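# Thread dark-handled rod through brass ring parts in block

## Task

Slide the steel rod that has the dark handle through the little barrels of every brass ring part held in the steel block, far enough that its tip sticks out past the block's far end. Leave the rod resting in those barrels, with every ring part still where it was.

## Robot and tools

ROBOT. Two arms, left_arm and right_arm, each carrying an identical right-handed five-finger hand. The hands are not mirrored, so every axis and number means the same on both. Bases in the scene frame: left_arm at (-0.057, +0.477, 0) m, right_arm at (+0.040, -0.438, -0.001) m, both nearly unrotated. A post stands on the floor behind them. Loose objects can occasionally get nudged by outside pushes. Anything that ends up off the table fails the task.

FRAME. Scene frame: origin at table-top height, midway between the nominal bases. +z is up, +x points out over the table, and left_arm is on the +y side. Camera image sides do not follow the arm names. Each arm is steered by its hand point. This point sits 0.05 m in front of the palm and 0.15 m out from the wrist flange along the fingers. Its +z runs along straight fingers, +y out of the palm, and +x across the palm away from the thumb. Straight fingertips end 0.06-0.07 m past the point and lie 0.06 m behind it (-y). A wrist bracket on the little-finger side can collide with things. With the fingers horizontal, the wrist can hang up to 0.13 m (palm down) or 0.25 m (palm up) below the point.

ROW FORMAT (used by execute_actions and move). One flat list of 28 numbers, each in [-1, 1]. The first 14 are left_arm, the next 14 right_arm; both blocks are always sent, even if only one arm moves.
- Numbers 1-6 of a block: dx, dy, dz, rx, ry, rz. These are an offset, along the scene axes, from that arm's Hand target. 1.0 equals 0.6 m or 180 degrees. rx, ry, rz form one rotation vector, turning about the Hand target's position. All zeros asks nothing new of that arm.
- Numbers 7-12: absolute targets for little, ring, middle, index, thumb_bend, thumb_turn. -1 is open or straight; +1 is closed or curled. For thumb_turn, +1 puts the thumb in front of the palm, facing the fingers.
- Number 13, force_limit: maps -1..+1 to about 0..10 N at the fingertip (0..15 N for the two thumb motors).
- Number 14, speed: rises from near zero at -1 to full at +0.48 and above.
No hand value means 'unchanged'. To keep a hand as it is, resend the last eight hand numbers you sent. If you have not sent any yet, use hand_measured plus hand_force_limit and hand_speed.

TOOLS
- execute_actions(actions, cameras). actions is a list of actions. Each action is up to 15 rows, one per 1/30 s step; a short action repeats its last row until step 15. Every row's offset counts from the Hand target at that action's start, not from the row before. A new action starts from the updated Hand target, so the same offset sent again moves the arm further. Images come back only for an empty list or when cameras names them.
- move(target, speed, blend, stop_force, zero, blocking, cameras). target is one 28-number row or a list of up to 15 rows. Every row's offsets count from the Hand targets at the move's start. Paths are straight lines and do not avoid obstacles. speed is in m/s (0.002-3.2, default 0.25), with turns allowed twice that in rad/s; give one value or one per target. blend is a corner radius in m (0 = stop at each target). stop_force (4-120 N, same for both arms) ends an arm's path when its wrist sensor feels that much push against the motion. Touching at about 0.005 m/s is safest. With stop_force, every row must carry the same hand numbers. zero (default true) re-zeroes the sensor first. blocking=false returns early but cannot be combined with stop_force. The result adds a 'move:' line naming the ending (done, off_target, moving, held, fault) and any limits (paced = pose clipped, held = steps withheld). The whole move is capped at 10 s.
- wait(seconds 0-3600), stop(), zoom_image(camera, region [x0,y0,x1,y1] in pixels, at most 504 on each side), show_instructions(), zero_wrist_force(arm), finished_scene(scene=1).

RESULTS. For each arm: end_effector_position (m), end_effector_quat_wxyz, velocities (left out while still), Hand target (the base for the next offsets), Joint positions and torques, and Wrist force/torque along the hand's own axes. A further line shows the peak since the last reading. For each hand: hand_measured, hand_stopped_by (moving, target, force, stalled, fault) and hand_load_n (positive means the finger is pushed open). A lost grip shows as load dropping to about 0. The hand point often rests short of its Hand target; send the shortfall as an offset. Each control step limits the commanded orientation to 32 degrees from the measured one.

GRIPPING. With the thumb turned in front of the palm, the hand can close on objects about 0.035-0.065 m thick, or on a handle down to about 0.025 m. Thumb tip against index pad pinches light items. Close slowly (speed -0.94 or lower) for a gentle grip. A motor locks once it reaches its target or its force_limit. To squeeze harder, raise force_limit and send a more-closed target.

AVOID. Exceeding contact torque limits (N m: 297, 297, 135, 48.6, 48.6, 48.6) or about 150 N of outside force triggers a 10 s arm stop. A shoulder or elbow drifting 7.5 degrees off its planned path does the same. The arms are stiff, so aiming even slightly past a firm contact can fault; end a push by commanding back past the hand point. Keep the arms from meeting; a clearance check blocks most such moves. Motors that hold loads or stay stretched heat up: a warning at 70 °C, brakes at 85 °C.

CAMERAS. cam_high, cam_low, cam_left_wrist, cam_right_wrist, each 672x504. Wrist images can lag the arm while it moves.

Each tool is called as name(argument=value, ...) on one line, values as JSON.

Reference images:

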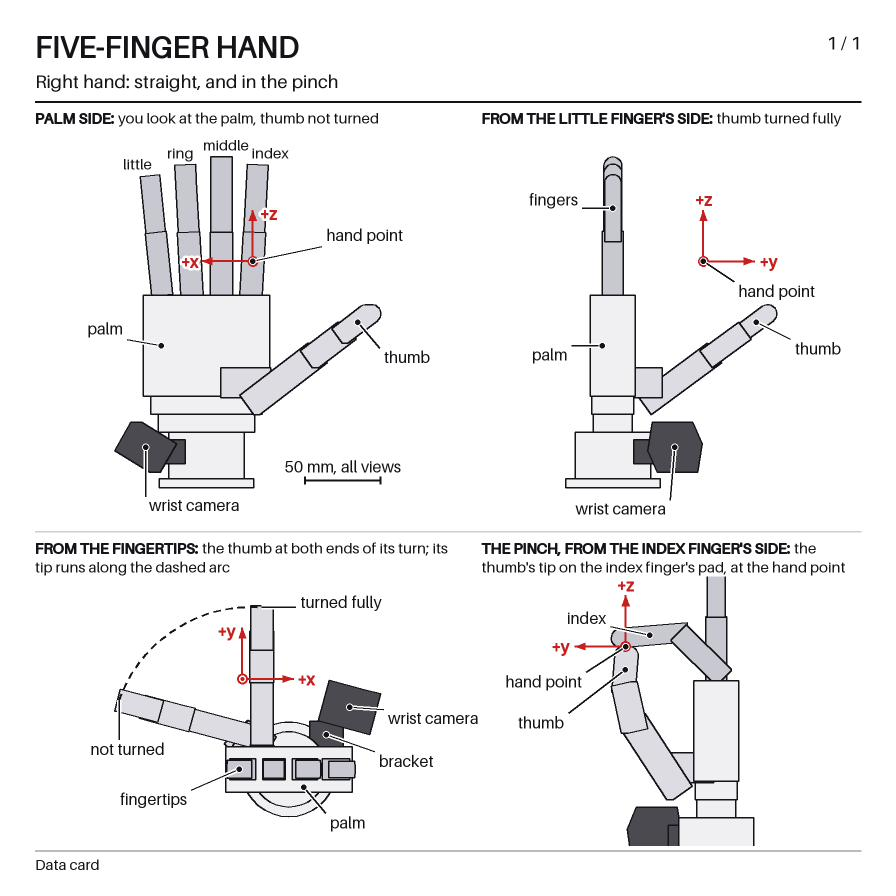

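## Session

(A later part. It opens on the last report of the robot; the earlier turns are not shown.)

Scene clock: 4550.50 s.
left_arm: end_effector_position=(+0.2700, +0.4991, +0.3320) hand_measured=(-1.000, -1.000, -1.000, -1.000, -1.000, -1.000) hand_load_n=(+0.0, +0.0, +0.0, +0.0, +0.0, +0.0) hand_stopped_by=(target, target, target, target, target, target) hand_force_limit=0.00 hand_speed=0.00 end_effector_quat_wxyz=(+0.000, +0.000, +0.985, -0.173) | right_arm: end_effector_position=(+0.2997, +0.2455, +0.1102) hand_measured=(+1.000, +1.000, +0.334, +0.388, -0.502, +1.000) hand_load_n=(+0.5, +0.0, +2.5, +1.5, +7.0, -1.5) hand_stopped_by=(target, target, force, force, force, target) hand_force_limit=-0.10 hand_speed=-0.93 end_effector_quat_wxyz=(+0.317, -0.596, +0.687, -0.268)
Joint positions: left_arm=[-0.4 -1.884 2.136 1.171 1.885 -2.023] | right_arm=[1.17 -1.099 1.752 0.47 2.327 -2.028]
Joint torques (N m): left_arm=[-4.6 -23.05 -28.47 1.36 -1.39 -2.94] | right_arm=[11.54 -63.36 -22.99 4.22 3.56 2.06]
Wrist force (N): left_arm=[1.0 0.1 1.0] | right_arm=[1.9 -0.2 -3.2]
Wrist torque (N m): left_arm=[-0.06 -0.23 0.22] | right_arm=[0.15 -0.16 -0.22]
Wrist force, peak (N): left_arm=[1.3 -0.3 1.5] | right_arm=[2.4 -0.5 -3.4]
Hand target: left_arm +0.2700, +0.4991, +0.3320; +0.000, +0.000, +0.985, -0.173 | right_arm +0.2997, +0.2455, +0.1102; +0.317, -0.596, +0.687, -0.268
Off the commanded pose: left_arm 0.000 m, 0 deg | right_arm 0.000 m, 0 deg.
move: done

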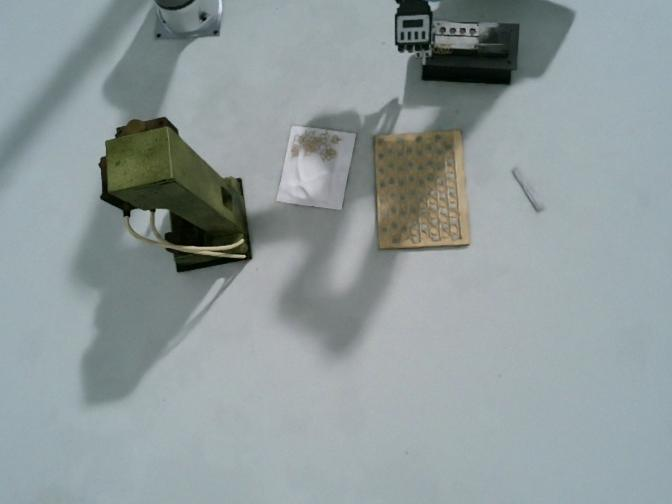

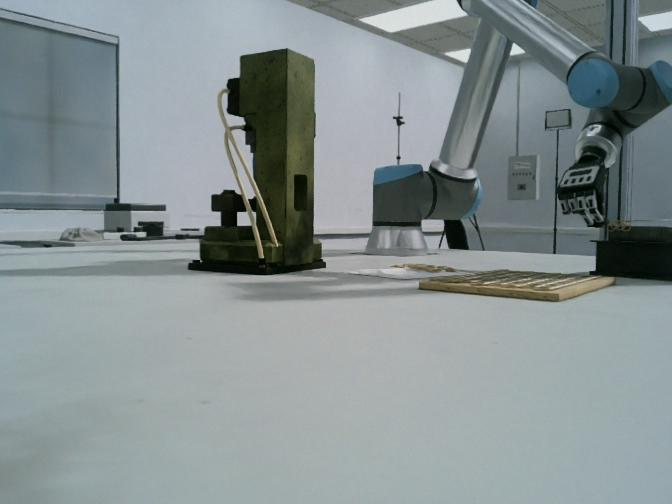

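move(target=[[0,0,0,0,0,0,-1,-1,-1,-1,-1,-1,0,0,-0.0325,0.0032,0,0,0,0,1,1,0.5,0.55,-0.15,1,-0.1,-0.93],[0,0,0,0,0,0,-1,-1,-1,-1,-1,-1,0,0,-0.0345,0.0032,-0.009,0,0,0,1,1,0.5,0.55,-0.15,1,-0.1,-0.93]], speed=0.02, stop_force=6, cameras=["cam_high","cam_low","cam_left_wrist"])

zoom_image(camera="cam_high", region=[410, 15, 500, 75])

zoom_image(camera="cam_low", region=[585, 200, 672, 260])

zoom_image(camera="cam_left_wrist", region=[150, 50, 350, 200])

Scene clock: 4568.90 s.
left_arm: end_effector_position=(+0.2700, +0.4991, +0.3320) hand_measured=(-1.000, -1.000, -1.000, -1.000, -1.000, -1.000) hand_load_n=(+0.0, +0.0, +0.0, +0.0, -0.5, +0.0) hand_stopped_by=(target, target, target, target, target, target) hand_force_limit=0.00 hand_speed=0.00 end_effector_quat_wxyz=(+0.000, +0.000, +0.985, -0.173) | right_arm: end_effector_position=(+0.2790, +0.2474, +0.1048) hand_measured=(+1.000, +1.000, +0.334, +0.388, -0.502, +1.000) hand_load_n=(+0.0, +0.0, +3.0, +1.5, +7.5, -2.0) hand_stopped_by=(target, target, force, force, force, target) hand_force_limit=-0.10 hand_speed=-0.93 end_effector_quat_wxyz=(+0.317, -0.596, +0.687, -0.268)
Joint positions: left_arm=[-0.4 -1.884 2.136 1.171 1.885 -2.023] | right_arm=[1.202 -1.09 1.755 0.485 2.34 -1.988]
Joint torques (N m): left_arm=[-5.61 -24.24 -28.26 1.4 -1.69 -3.3] | right_arm=[10.83 -61.97 -20.16 0.46 3.19 1.96]
Wrist force (N): left_arm=[1.3 0.0 0.8] | right_arm=[2.0 -0.3 -3.0]
Wrist torque (N m): left_arm=[-0.07 -0.27 0.24] | right_arm=[0.12 -0.18 -0.22]
Wrist force, peak (N): left_arm=[1.2 -0.3 1.6] | right_arm=[2.1 -0.3 -3.6]
Hand target: left_arm +0.2700, +0.4991, +0.3320; +0.000, +0.000, +0.985, -0.173 | right_arm +0.2790, +0.2474, +0.1048; +0.317, -0.596, +0.687, -0.268
Off the commanded pose: left_arm 0.000 m, 0 deg | right_arm 0.000 m, 0 deg.
move: done
cam_left_wrist: T_world_to_cam=[[-0.25323, 0.92655, -0.27817, -0.31174], [0.84111, 0.35293, 0.40985, -0.54001], [0.47792, -0.13019, -0.8687, 0.34198]] pos_world=[0.21183, 0.52395, 0.43168]

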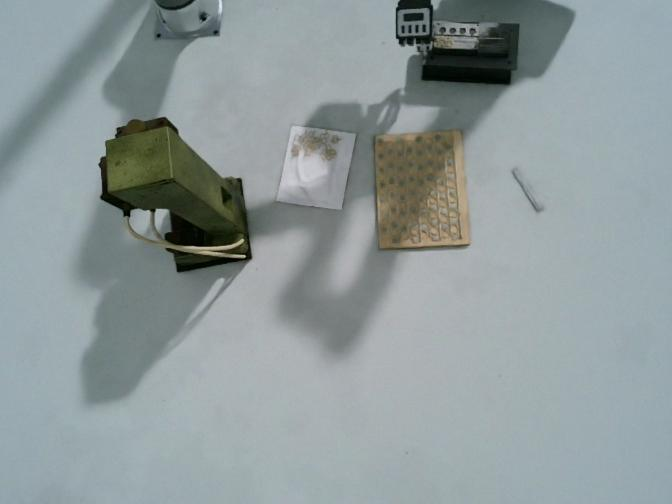

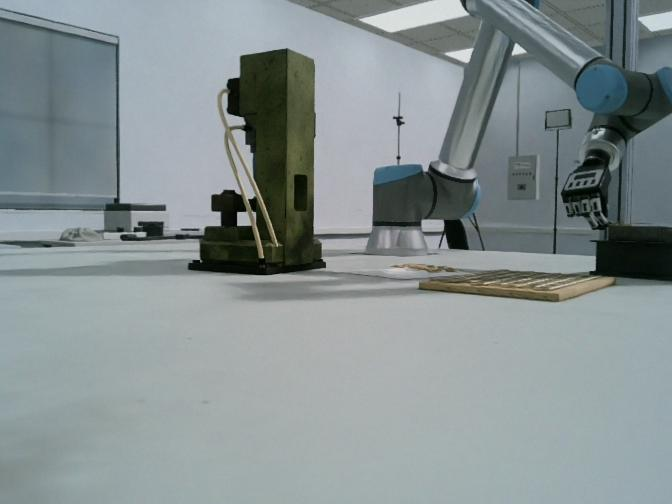

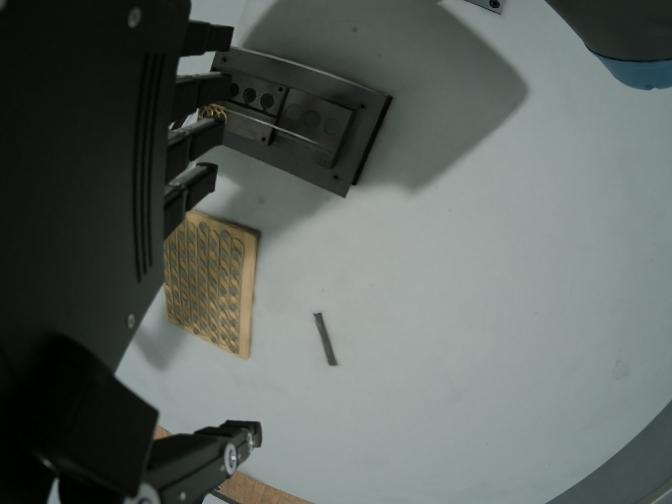

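Scaled by 5.600 from the camera's image (finer frame: 960x720).

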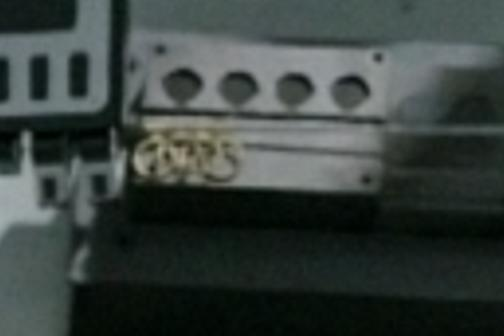

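Scaled by 5.793 from the camera's image (finer frame: 960x720).

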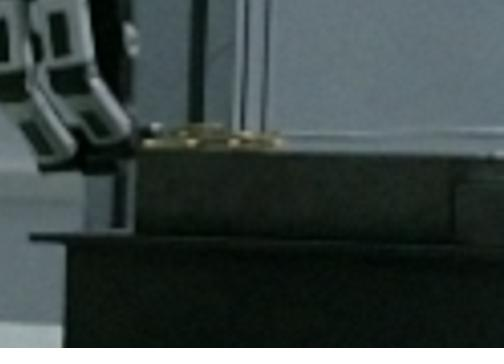

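Scaled by 2.520 from the camera's image (finer frame: 960x720).

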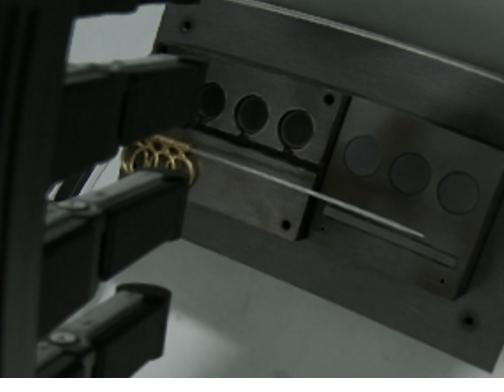

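move(target=[[0,0,0,0,0,0,1,1,1,-1,-1,-1,0,0.3,0,0,0,0,0,0,1,1,0.5,0.55,-0.15,1,-0.1,-0.93],[0.0008,-0.2130,-0.2117,0,0,0,1,1,1,-1,-1,-1,0,0.3,0,0,0,0,0,0,1,1,0.5,0.55,-0.15,1,-0.1,-0.93]], speed=0.12, cameras=["cam_high","cam_low","cam_left_wrist"])

zoom_image(camera="cam_left_wrist", region=[150, 100, 300, 220])

zoom_image(camera="cam_high", region=[410, 15, 500, 75])

Scene clock: 4633.03 s.
left_arm: end_effector_position=(+0.2701, +0.3937, +0.2272) hand_measured=(+1.000, +1.000, +1.000, -1.000, -1.000, -1.000) hand_load_n=(+0.0, +0.0, +0.0, +0.0, +0.0, +0.0) hand_stopped_by=(target, target, target, target, target, target) hand_force_limit=0.00 hand_speed=0.30 end_effector_quat_wxyz=(-0.001, +0.000, +0.985, -0.173) | right_arm: end_effector_position=(+0.2790, +0.2474, +0.1048) hand_measured=(+1.000, +1.000, +0.334, +0.388, -0.502, +1.000) hand_load_n=(+0.0, +0.0, +2.5, +1.5, +7.0, -1.5) hand_stopped_by=(target, target, force, force, force, target) hand_force_limit=-0.10 hand_speed=-0.93 end_effector_quat_wxyz=(+0.317, -0.596, +0.687, -0.268)
Joint positions: left_arm=[-0.753 -1.827 2.27 0.879 1.816 -2.383] | right_arm=[1.202 -1.09 1.755 0.485 2.34 -1.988]
Joint torques (N m): left_arm=[13.8 -29.84 -46.83 7.6 3.64 2.48] | right_arm=[12.71 -63.01 -20.46 1.12 3.23 2.18]
Wrist force (N): left_arm=[0.8 -0.3 1.6] | right_arm=[1.6 -0.2 -3.6]
Wrist torque (N m): left_arm=[-0.13 -0.21 -0.01] | right_arm=[0.17 -0.11 -0.23]
Wrist force, peak (N): left_arm=[1.2 -2.1 5.4] | right_arm=[2.3 -0.4 -3.5]
Hand target: left_arm +0.2701, +0.3938, +0.2273; -0.001, +0.000, +0.985, -0.173 (not the last commanded pose) | right_arm +0.2790, +0.2474, +0.1048; +0.317, -0.596, +0.687, -0.268
Off the commanded pose: left_arm 0.032 m, 0 deg | right_arm 0.000 m, 0 deg.
move: held (left_arm; a check stopped the path); path passed 1 of 2 targets; limits=held
pose unreachable (left arm): on one or more control steps of this call, first in action 0 (counted from 0), this arm could not follow its commanded pose, so it was not sent that pose on those steps. It may still have moved: this result reports where it is.
cause: moving toward the commanded pose would bring a part of the arm too close to another arm (a part of this arm just beyond joint 6 (wrist 3) and a part of the right arm just beyond its joint 4 (wrist 1), at the place that arm is still heading or pushing toward).
cam_left_wrist: T_world_to_cam=[[-0.25275, 0.92657, -0.27853, -0.24325], [0.84187, 0.35249, 0.40867, -0.4597], [0.47684, -0.1312, -0.86914, 0.23802]] pos_world=[0.21204, 0.41865, 0.32698]

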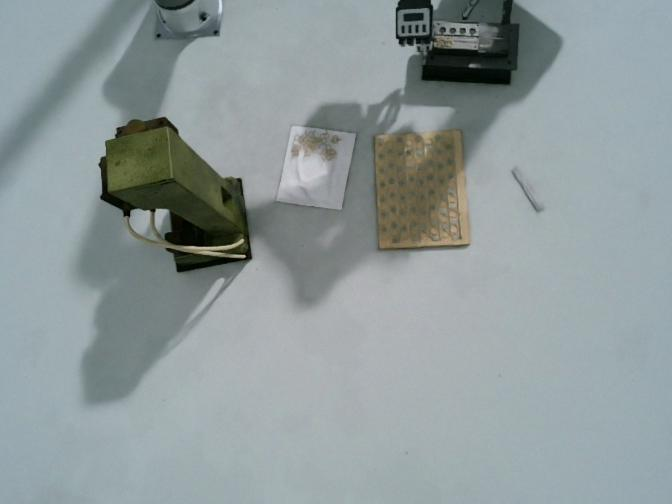

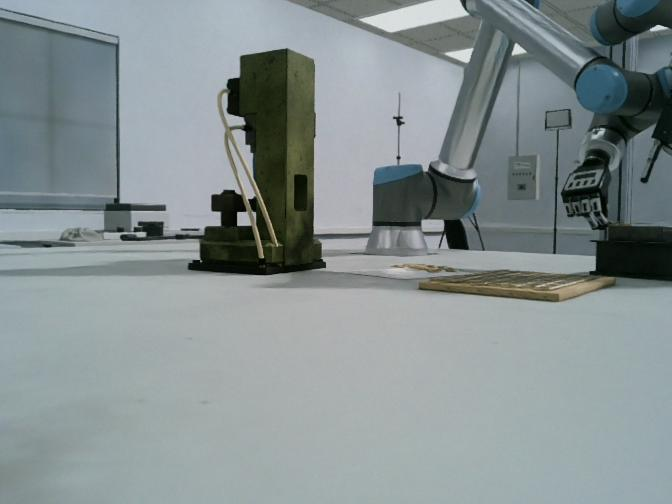

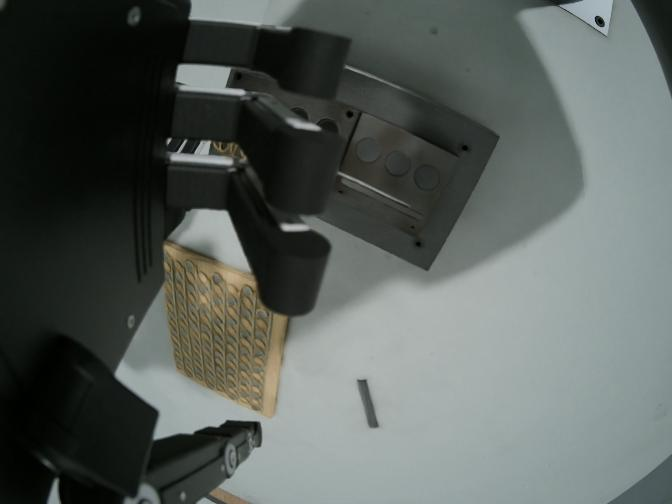

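Scaled by 3.360 from the camera's image (finer frame: 960x720).

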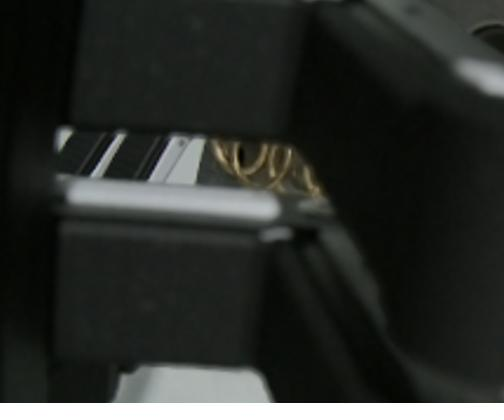

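Scaled by 5.600 from the camera's image (finer frame: 960x720).

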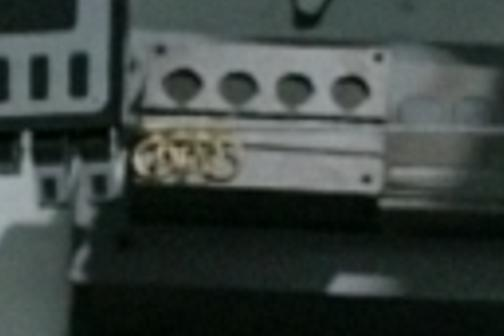

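move(target=[[0,0.04,0,-0.1117,0,0,1,1,1,-1,-1,-1,0,0.3,0,0,0,0,0,0,1,1,0.5,0.55,-0.15,1,-0.1,-0.93],[0.0008,-0.0290,-0.12,-0.1117,0,0,1,1,1,-1,-1,-1,0,0.3,0,0,0,0,0,0,1,1,0.5,0.55,-0.15,1,-0.1,-0.93]], speed=0.1, cameras=["cam_high","cam_low","cam_left_wrist"])

zoom_image(camera="cam_left_wrist", region=[150, 100, 300, 220])

zoom_image(camera="cam_high", region=[410, 0, 530, 80])

Scene clock: 4707.87 s.
left_arm: end_effector_position=(+0.2700, +0.3895, +0.1778) hand_measured=(+1.000, +1.000, +1.000, -1.000, -1.000, -1.000) hand_load_n=(+0.0, +0.0, +0.0, +0.0, +0.0, +0.0) hand_stopped_by=(target, target, target, target, target, target) hand_force_limit=0.00 hand_speed=0.30 end_effector_quat_wxyz=(-0.002, +0.000, +0.940, -0.342) | right_arm: end_effector_position=(+0.2790, +0.2474, +0.1048) hand_measured=(+1.000, +1.000, +0.334, +0.388, -0.502, +1.000) hand_load_n=(+0.0, +0.0, +3.0, +1.5, +7.0, -1.5) hand_stopped_by=(target, target, force, force, force, target) hand_force_limit=-0.10 hand_speed=-0.93 end_effector_quat_wxyz=(+0.317, -0.596, +0.687, -0.268)
Joint positions: left_arm=[-0.464 -1.769 2.356 0.609 2.175 -2.181] | right_arm=[1.202 -1.09 1.755 0.485 2.34 -1.988]
Joint torques (N m): left_arm=[12.07 -30.04 -44.21 6.51 4.45 3.07] | right_arm=[14.3 -59.23 -20.66 0.6 3.93 2.36]
Wrist force (N): left_arm=[1.0 -0.2 0.9] | right_arm=[2.0 0.0 -3.3]
Wrist torque (N m): left_arm=[-0.07 -0.28 -0.10] | right_arm=[0.18 -0.16 -0.22]
Wrist force, peak (N): left_arm=[1.3 0.1 5.0] | right_arm=[2.4 -0.6 -3.5]
Hand target: left_arm +0.2700, +0.3895, +0.1779; -0.002, +0.000, +0.940, -0.342 (not the last commanded pose) | right_arm +0.2790, +0.2474, +0.1048; +0.317, -0.596, +0.687, -0.268
Off the commanded pose: left_arm 0.026 m, 0 deg | right_arm 0.000 m, 0 deg.
move: held (left_arm; a check stopped the path); path passed 1 of 2 targets; limits=held
pose unreachable (left arm): on one or more control steps of this call, first in action 0 (counted from 0), this arm could not follow its commanded pose, so it was not sent that pose on those steps. It may still have moved: this result reports where it is.
cause: moving toward the commanded pose would bring a part of the arm too close to another arm (a part of this arm just beyond joint 3 (elbow) and a part of the right arm just beyond its joint 3 (elbow), along the way the arms are being sent, or toward where that arm still pushes).
cam_left_wrist: T_world_to_cam=[[-0.25255, 0.77442, -0.58008, -0.14027], [0.84261, 0.47073, 0.26159, -0.45809], [0.47564, -0.42272, -0.77141, 0.29102]] pos_world=[0.21214, 0.44728, 0.26296]

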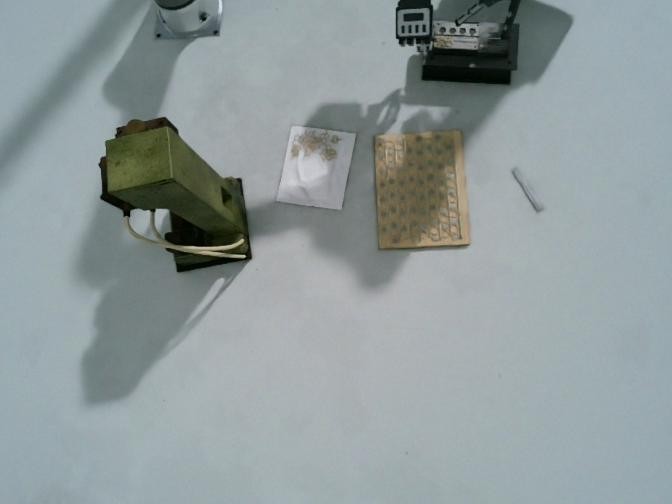

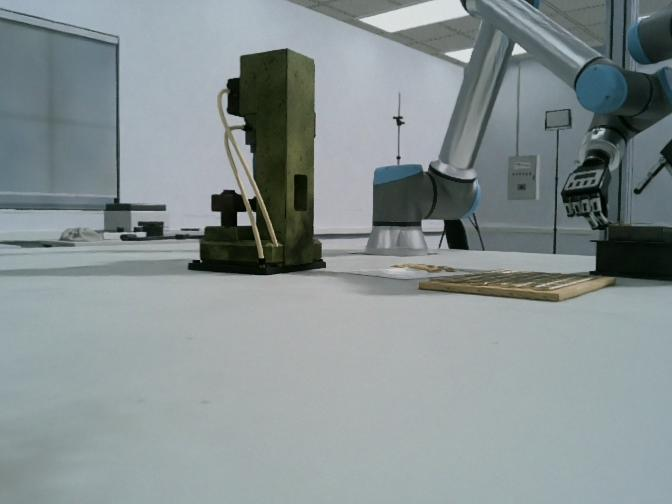

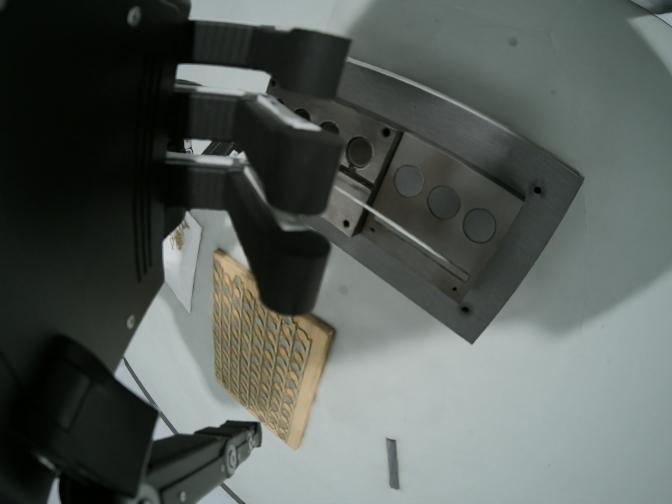

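Scaled by 3.360 from the camera's image (finer frame: 960x720).

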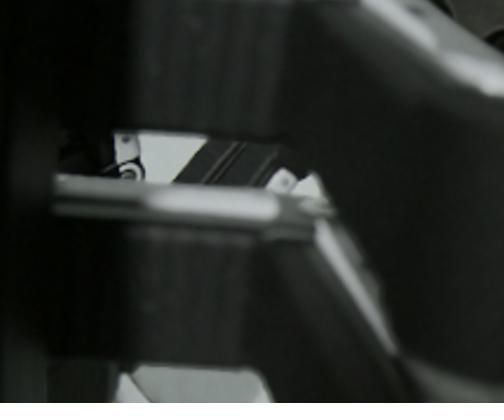

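Scaled by 4.200 from the camera's image (finer frame: 960x720).

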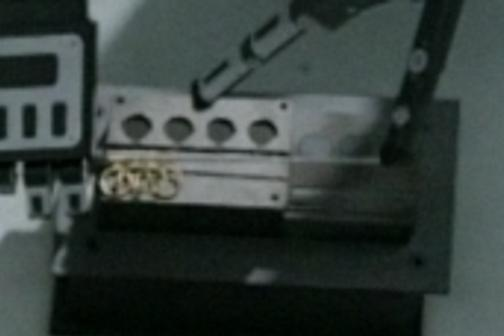

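zoom_image(camera="cam_high", region=[270, 115, 480, 260])

zoom_image(camera="cam_low", region=[340, 240, 640, 320])

zoom_image(camera="cam_left_wrist", region=[150, 200, 400, 460])

Scaled by 2.400 from the camera's image (finer frame: 960x720).

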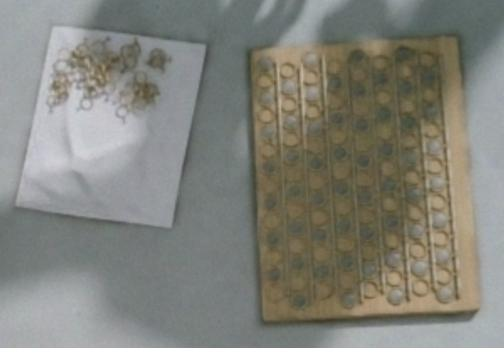

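Scaled by 1.680 from the camera's image (finer frame: 960x720).

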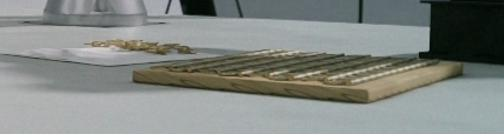

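Scaled by 1.938 from the camera's image (finer frame: 960x720).

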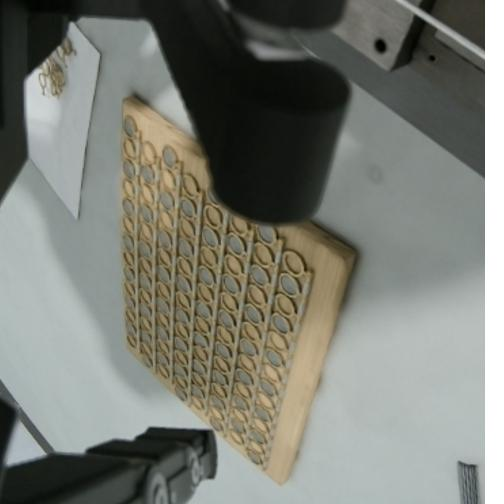

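move(target=[[0,0.1,0.12,0,0,0,1,1,1,-1,-1,-1,0,0.3,0,0,0,0,0,0,1,1,0.5,0.55,-0.15,1,-0.1,-0.93],[0,0.1827,0.2568,0.1117,0,0,1,1,1,-1,-1,-1,0,0.3,0,0,0.035,0,0,0,1,1,0.5,0.55,-0.15,1,-0.1,-0.93],[0,0.1827,0.2568,0.1117,0,0,-1,-1,-1,-1,-1,-1,0,0.3,-0.0368,-0.0253,0.035,0,0,0,1,1,0.5,0.55,-0.15,1,-0.1,-0.93]], speed=[0.1, 0.05, 0.03], cameras=["cam_high","cam_low","cam_left_wrist"])

zoom_image(camera="cam_left_wrist", region=[150, 50, 350, 200])

zoom_image(camera="cam_high", region=[410, 10, 500, 75])

zoom_image(camera="cam_low", region=[585, 200, 672, 260])

Scene clock: 5279.63 s.
left_arm: end_effector_position=(+0.2700, +0.4991, +0.3320) hand_measured=(-1.000, -1.000, -1.000, -1.000, -1.000, -1.000) hand_load_n=(+0.5, +0.0, +0.0, +0.0, +0.0, +0.0) hand_stopped_by=(target, target, target, target, target, target) hand_force_limit=0.00 hand_speed=0.30 end_effector_quat_wxyz=(-0.002, +0.000, +0.985, -0.173) | right_arm: end_effector_position=(+0.2569, +0.2322, +0.1258) hand_measured=(+1.000, +1.000, +0.334, +0.388, -0.502, +1.000) hand_load_n=(+0.0, +0.0, +3.0, +1.5, +7.5, -1.5) hand_stopped_by=(target, target, force, force, force, target) hand_force_limit=-0.10 hand_speed=-0.93 end_effector_quat_wxyz=(+0.317, -0.596, +0.687, -0.268)
Joint positions: left_arm=[-0.397 -1.882 2.135 1.172 1.888 -2.019] | right_arm=[1.226 -1.131 1.78 0.523 2.35 -1.956]
Joint torques (N m): left_arm=[-7.12 -25.39 -48.78 7.52 -1.2 -3.6] | right_arm=[13.87 -86.33 -21.88 4.49 3.58 2.3]
Wrist force (N): left_arm=[1.1 0.1 1.2] | right_arm=[1.4 -0.4 -2.9]
Wrist torque (N m): left_arm=[-0.07 -0.24 0.22] | right_arm=[0.04 -0.12 -0.28]
Wrist force, peak (N): left_arm=[1.0 -0.2 2.2] | right_arm=[2.1 -0.1 -3.8]
Hand target: left_arm +0.2700, +0.4991, +0.3320; -0.002, +0.000, +0.985, -0.173 | right_arm +0.2569, +0.2322, +0.1258; +0.317, -0.596, +0.687, -0.268
Off the commanded pose: left_arm 0.000 m, 0 deg | right_arm 0.000 m, 0 deg.
move: done
cam_left_wrist: T_world_to_cam=[[-0.25261, 0.92661, -0.27856, -0.31182], [0.8426, 0.35219, 0.40743, -0.53927], [0.47563, -0.13179, -0.86972, 0.34371]] pos_world=[0.21214, 0.52416, 0.43179]

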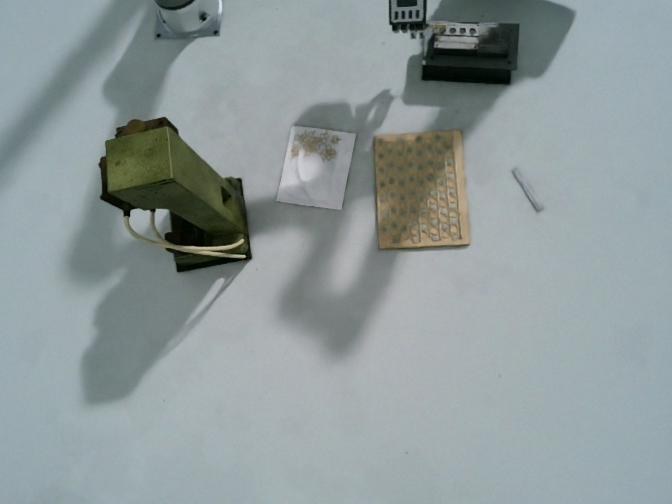

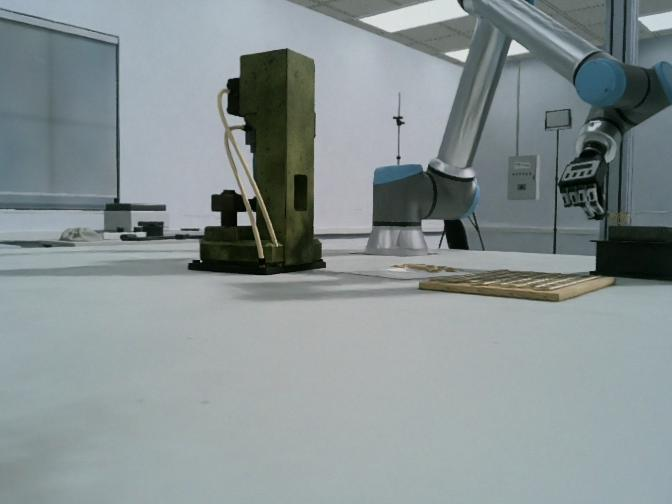

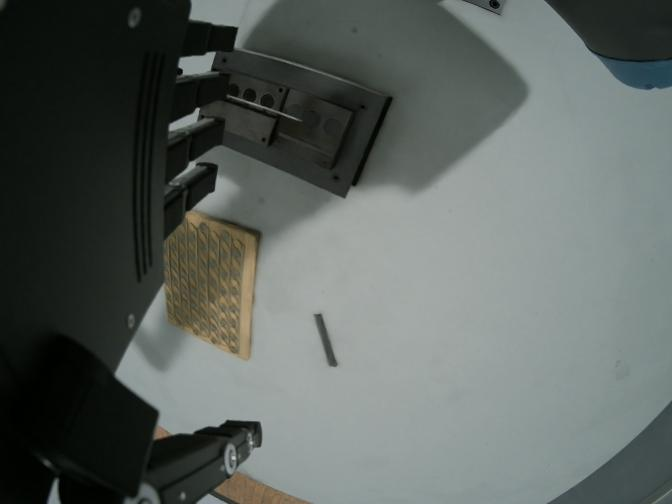

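Scaled by 2.520 from the camera's image (finer frame: 960x720).

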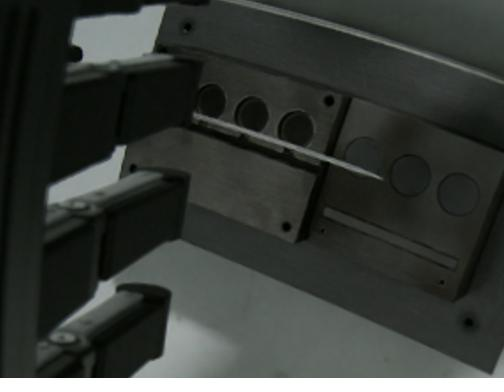

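Scaled by 5.600 from the camera's image (finer frame: 960x720).

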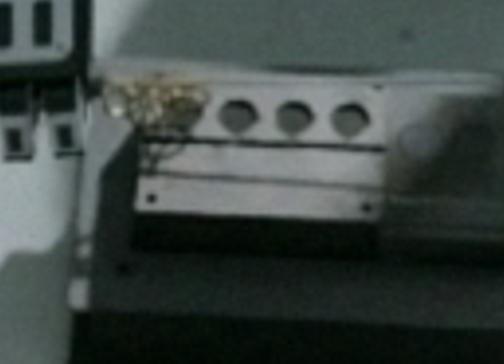

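Scaled by 5.793 from the camera's image (finer frame: 960x720).

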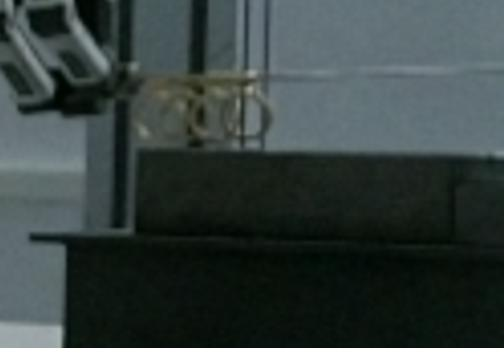

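move(target=[[0,0,0,0,0,0,-1,-1,-1,-1,-1,-1,0,0.3,0,0,-0.0183,0,0,0,1,1,0.5,0.55,-0.15,1,-0.1,-0.93],[0,0,0,0,0,0,-1,-1,-1,-1,-1,-1,0,0.3,0.0167,-0.0016,-0.035,0,0,0,1,1,0.5,0.55,-0.15,1,-0.1,-0.93]], speed=0.02, stop_force=6, cameras=["cam_high","cam_low","cam_left_wrist"])

zoom_image(camera="cam_left_wrist", region=[150, 50, 350, 200])

zoom_image(camera="cam_high", region=[420, 15, 480, 65])

zoom_image(camera="cam_low", region=[585, 200, 672, 260])

Scene clock: 5302.13 s.
left_arm: end_effector_position=(+0.2700, +0.4991, +0.3320) hand_measured=(-1.000, -1.000, -1.000, -1.000, -1.000, -1.000) hand_load_n=(+0.0, +0.0, +0.0, +0.0, +0.0, +0.0) hand_stopped_by=(target, target, target, target, target, target) hand_force_limit=0.00 hand_speed=0.30 end_effector_quat_wxyz=(-0.002, +0.000, +0.985, -0.173) | right_arm: end_effector_position=(+0.2670, +0.2313, +0.1048) hand_measured=(+1.000, +1.000, +0.334, +0.388, -0.502, +1.000) hand_load_n=(+0.0, +0.0, +3.5, +1.5, +7.5, -0.5) hand_stopped_by=(target, target, force, force, force, target) hand_force_limit=-0.10 hand_speed=-0.93 end_effector_quat_wxyz=(+0.317, -0.596, +0.687, -0.268)
Joint positions: left_arm=[-0.397 -1.882 2.135 1.172 1.888 -2.019] | right_arm=[1.21 -1.112 1.793 0.477 2.343 -1.977]
Joint torques (N m): left_arm=[-5.25 -23.28 -38.83 5.85 2.98 -3.62] | right_arm=[-5.64 -60.95 -20.44 0.15 -1.37 -3.28]
Wrist force (N): left_arm=[1.0 0.1 1.2] | right_arm=[2.0 -0.8 -3.2]
Wrist torque (N m): left_arm=[-0.07 -0.24 0.22] | right_arm=[0.02 -0.19 0.07]
Wrist force, peak (N): left_arm=[1.5 -0.2 1.5] | right_arm=[1.8 -2.1 -5.0]
Hand target: left_arm +0.2700, +0.4991, +0.3320; -0.002, +0.000, +0.985, -0.173 | right_arm +0.2670, +0.2313, +0.1048; +0.317, -0.596, +0.687, -0.268
Off the commanded pose: left_arm 0.000 m, 0 deg | right_arm 0.000 m, 0 deg.
move: done
cam_left_wrist: T_world_to_cam=[[-0.25261, 0.92661, -0.27856, -0.31182], [0.8426, 0.35219, 0.40743, -0.53927], [0.47563, -0.13179, -0.86972, 0.34371]] pos_world=[0.21214, 0.52416, 0.43179]

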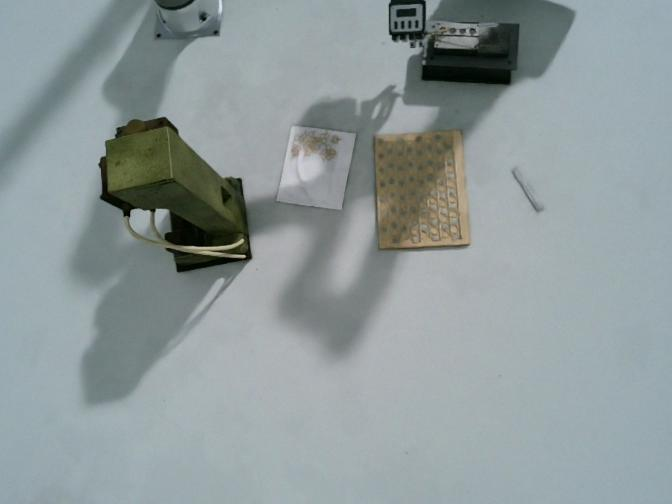

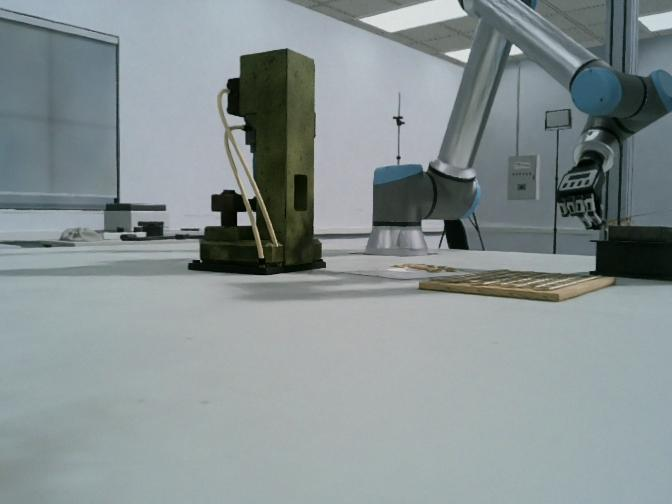

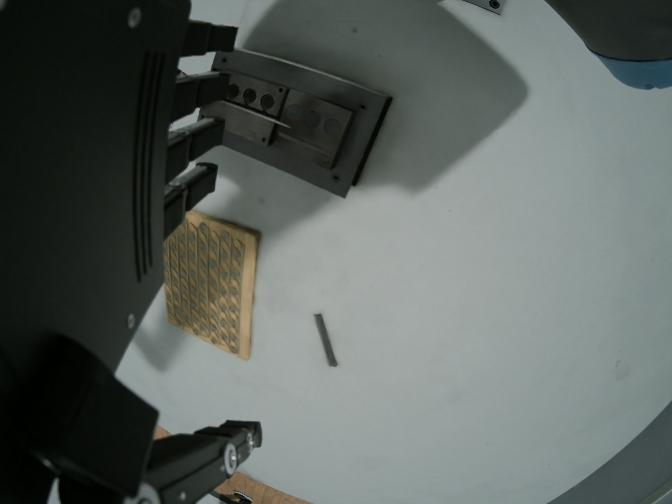

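Scaled by 2.520 from the camera's image (finer frame: 960x720).

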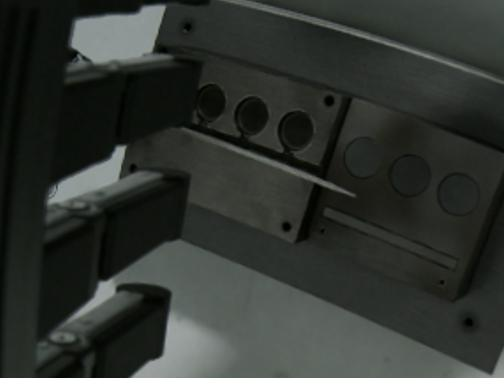

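Scaled by 8.400 from the camera's image (finer frame: 960x720).

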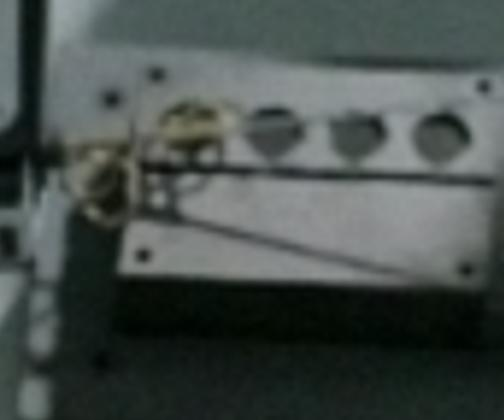

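Scaled by 5.793 from the camera's image (finer frame: 960x720).

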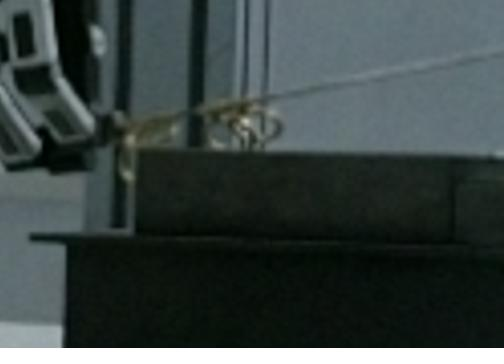

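move(target=[[0,0,0,0,0,0,-1,-1,-1,-1,-1,-1,0,0.3,0,0,0.025,0,0,0,1,1,0.5,0.55,-0.15,1,-0.1,-0.93]], speed=0.03, cameras=["cam_high","cam_low"])

zoom_image(camera="cam_high", region=[420, 15, 480, 65])

zoom_image(camera="cam_low", region=[585, 190, 672, 250])

Scene clock: 5320.47 s.
left_arm: end_effector_position=(+0.2700, +0.4991, +0.3320) hand_measured=(-1.000, -1.000, -1.000, -1.000, -1.000, -1.000) hand_load_n=(+0.0, +0.0, +0.0, +0.0, -0.5, +0.0) hand_stopped_by=(target, target, target, target, target, target) hand_force_limit=0.00 hand_speed=0.30 end_effector_quat_wxyz=(-0.002, +0.000, +0.985, -0.173) | right_arm: end_effector_position=(+0.2670, +0.2312, +0.1197) hand_measured=(+1.000, +1.000, +0.334, +0.388, -0.502, +1.000) hand_load_n=(+0.0, +0.0, +3.0, +1.5, +7.5, -0.5) hand_stopped_by=(target, target, force, force, force, target) hand_force_limit=-0.10 hand_speed=-0.93 end_effector_quat_wxyz=(+0.317, -0.596, +0.687, -0.268)
Joint positions: left_arm=[-0.397 -1.882 2.135 1.172 1.888 -2.019] | right_arm=[1.21 -1.127 1.785 0.501 2.343 -1.977]
Joint torques (N m): left_arm=[-5.59 -21.44 -30.89 4.96 3.19 -3.5] | right_arm=[-1.4 -83.41 -35 4.08 -1.25 -1.14]
Wrist force (N): left_arm=[1.2 -0.2 0.9] | right_arm=[2.1 -0.2 -2.9]
Wrist torque (N m): left_arm=[-0.10 -0.24 0.22] | right_arm=[0.09 -0.21 0.11]
Wrist force, peak (N): left_arm=[1.4 -0.1 1.7] | right_arm=[2.0 -0.3 -3.6]
Hand target: left_arm +0.2700, +0.4991, +0.3320; -0.002, +0.000, +0.985, -0.173 | right_arm +0.2670, +0.2313, +0.1198; +0.317, -0.596, +0.687, -0.268
Off the commanded pose: left_arm 0.000 m, 0 deg | right_arm 0.000 m, 0 deg.
move: done

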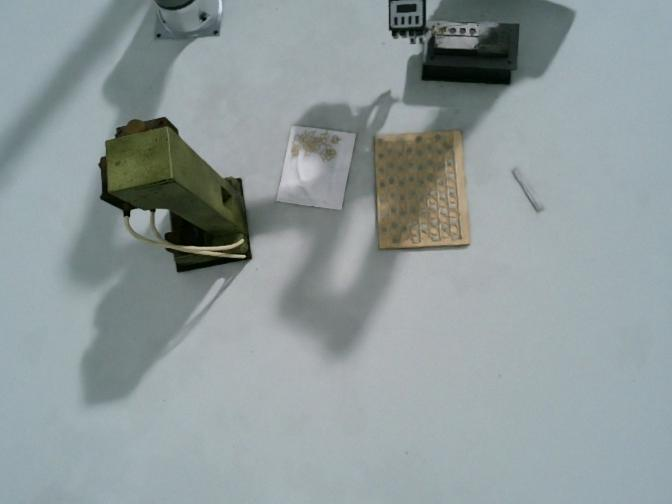

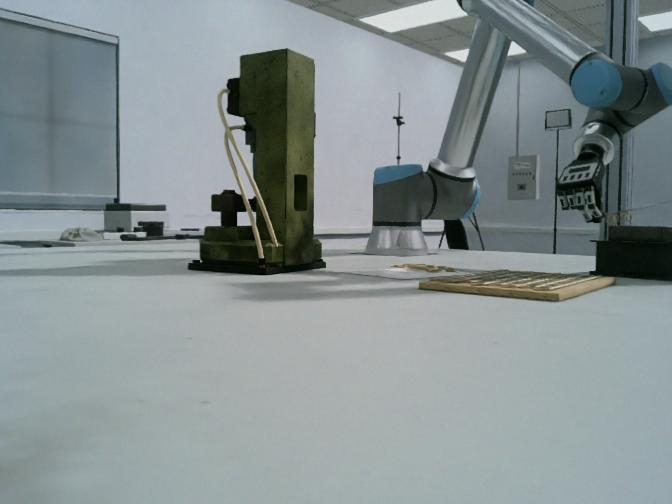

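Scaled by 8.400 from the camera's image (finer frame: 960x720).

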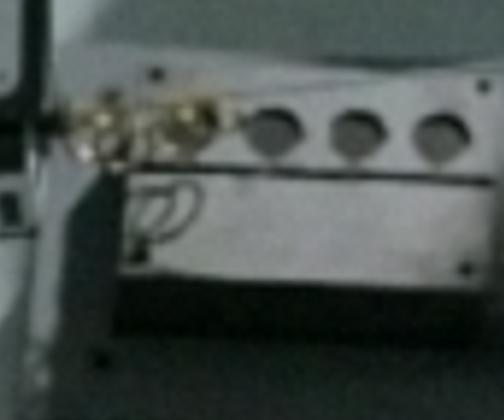

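Scaled by 5.793 from the camera's image (finer frame: 960x720).

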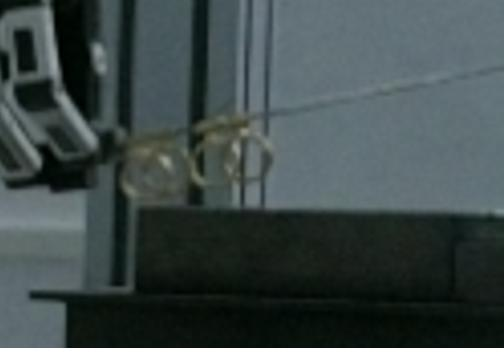

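move(target=[[0,0,0,0,0,0,-1,-1,-1,-1,-1,-1,0,0.3,0,0,0,-0.0456,0,0,1,1,0.5,0.55,-0.15,1,-0.1,-0.93]], speed=0.03, cameras=["cam_high","cam_low","cam_left_wrist"])

zoom_image(camera="cam_high", region=[420, 15, 480, 65])

zoom_image(camera="cam_low", region=[585, 190, 672, 250])

zoom_image(camera="cam_left_wrist", region=[150, 50, 350, 200])

Scene clock: 5342.87 s.
left_arm: end_effector_position=(+0.2700, +0.4991, +0.3320) hand_measured=(-1.000, -1.000, -1.000, -1.000, -1.000, -1.000) hand_load_n=(+0.0, +0.0, +0.0, +0.5, +0.0, +0.0) hand_stopped_by=(target, target, target, target, target, target) hand_force_limit=0.00 hand_speed=0.30 end_effector_quat_wxyz=(-0.002, +0.000, +0.985, -0.173) | right_arm: end_effector_position=(+0.2670, +0.2313, +0.1198) hand_measured=(+1.000, +1.000, +0.334, +0.388, -0.502, +1.000) hand_load_n=(+0.0, +0.0, +3.5, +1.5, +7.5, -0.5) hand_stopped_by=(target, target, force, force, force, target) hand_force_limit=-0.10 hand_speed=-0.93 end_effector_quat_wxyz=(-0.273, +0.617, -0.666, +0.316)
Joint positions: left_arm=[-0.397 -1.882 2.135 1.172 1.888 -2.019] | right_arm=[1.228 -1.066 1.71 0.647 2.398 -1.978]
Joint torques (N m): left_arm=[-2.16 -22.42 -31.47 4 3.14 -3.22] | right_arm=[12.87 -63.43 -34.24 4.77 3.61 2.16]
Wrist force (N): left_arm=[1.0 -0.3 1.6] | right_arm=[0.6 -0.4 -3.5]
Wrist torque (N m): left_arm=[-0.15 -0.24 0.21] | right_arm=[0.07 0.00 -0.36]
Wrist force, peak (N): left_arm=[2.0 0.3 1.2] | right_arm=[1.7 0.0 -3.8]
Hand target: left_arm +0.2700, +0.4991, +0.3320; -0.002, +0.000, +0.985, -0.173 | right_arm +0.2670, +0.2313, +0.1198; -0.273, +0.617, -0.666, +0.316
Off the commanded pose: left_arm 0.000 m, 0 deg | right_arm 0.000 m, 0 deg.
move: done
cam_left_wrist: T_world_to_cam=[[-0.25261, 0.92661, -0.27856, -0.31182], [0.8426, 0.35219, 0.40743, -0.53927], [0.47563, -0.13179, -0.86972, 0.34371]] pos_world=[0.21214, 0.52416, 0.43179]

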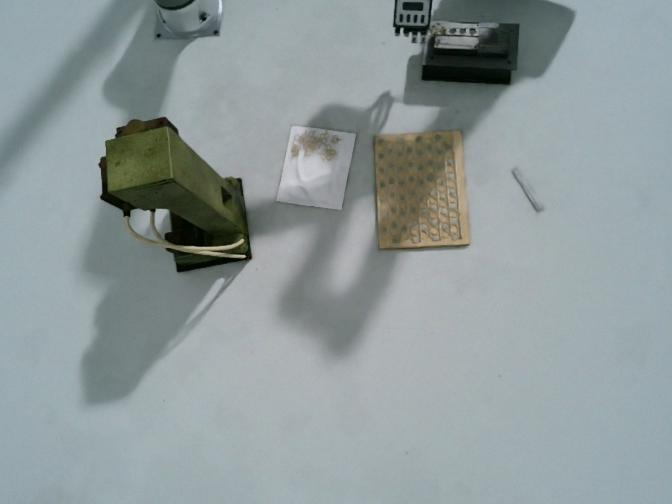

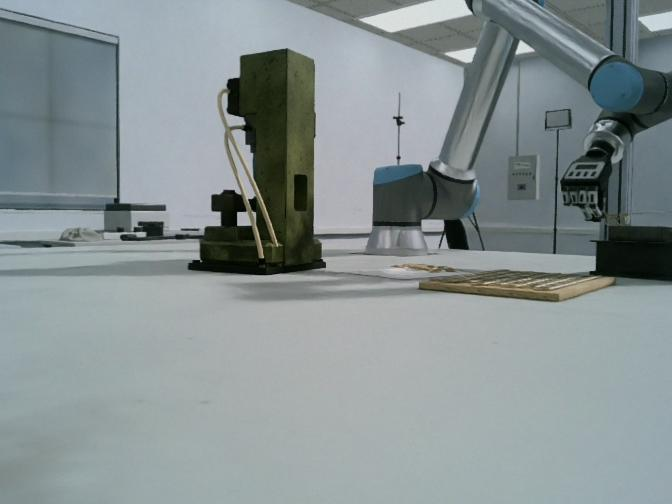

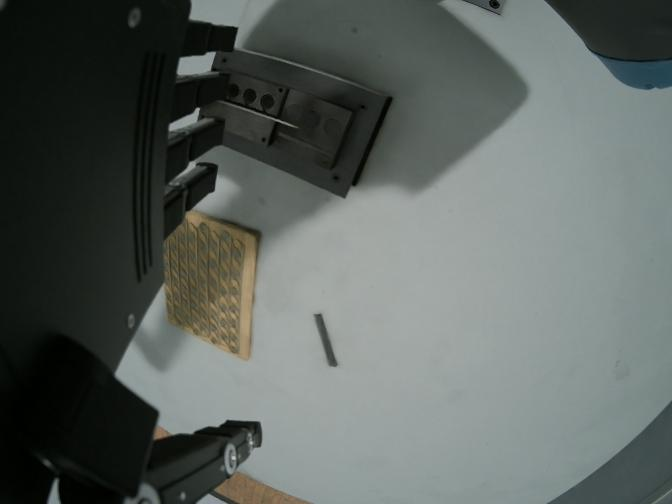

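Scaled by 8.400 from the camera's image (finer frame: 960x720).

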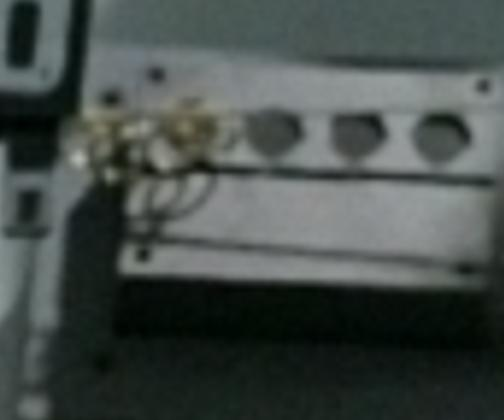

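Scaled by 5.793 from the camera's image (finer frame: 960x720).

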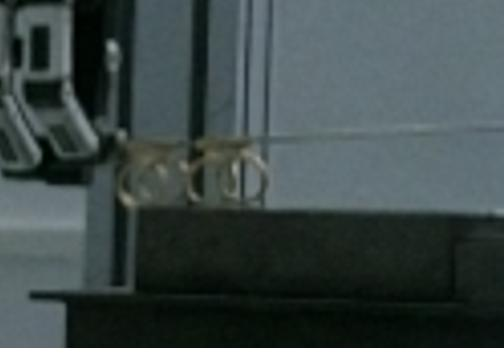

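Scaled by 2.520 from the camera's image (finer frame: 960x720).

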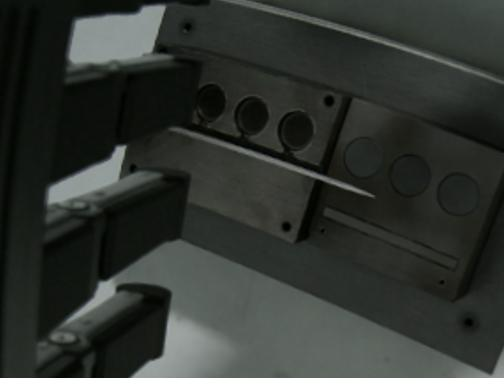

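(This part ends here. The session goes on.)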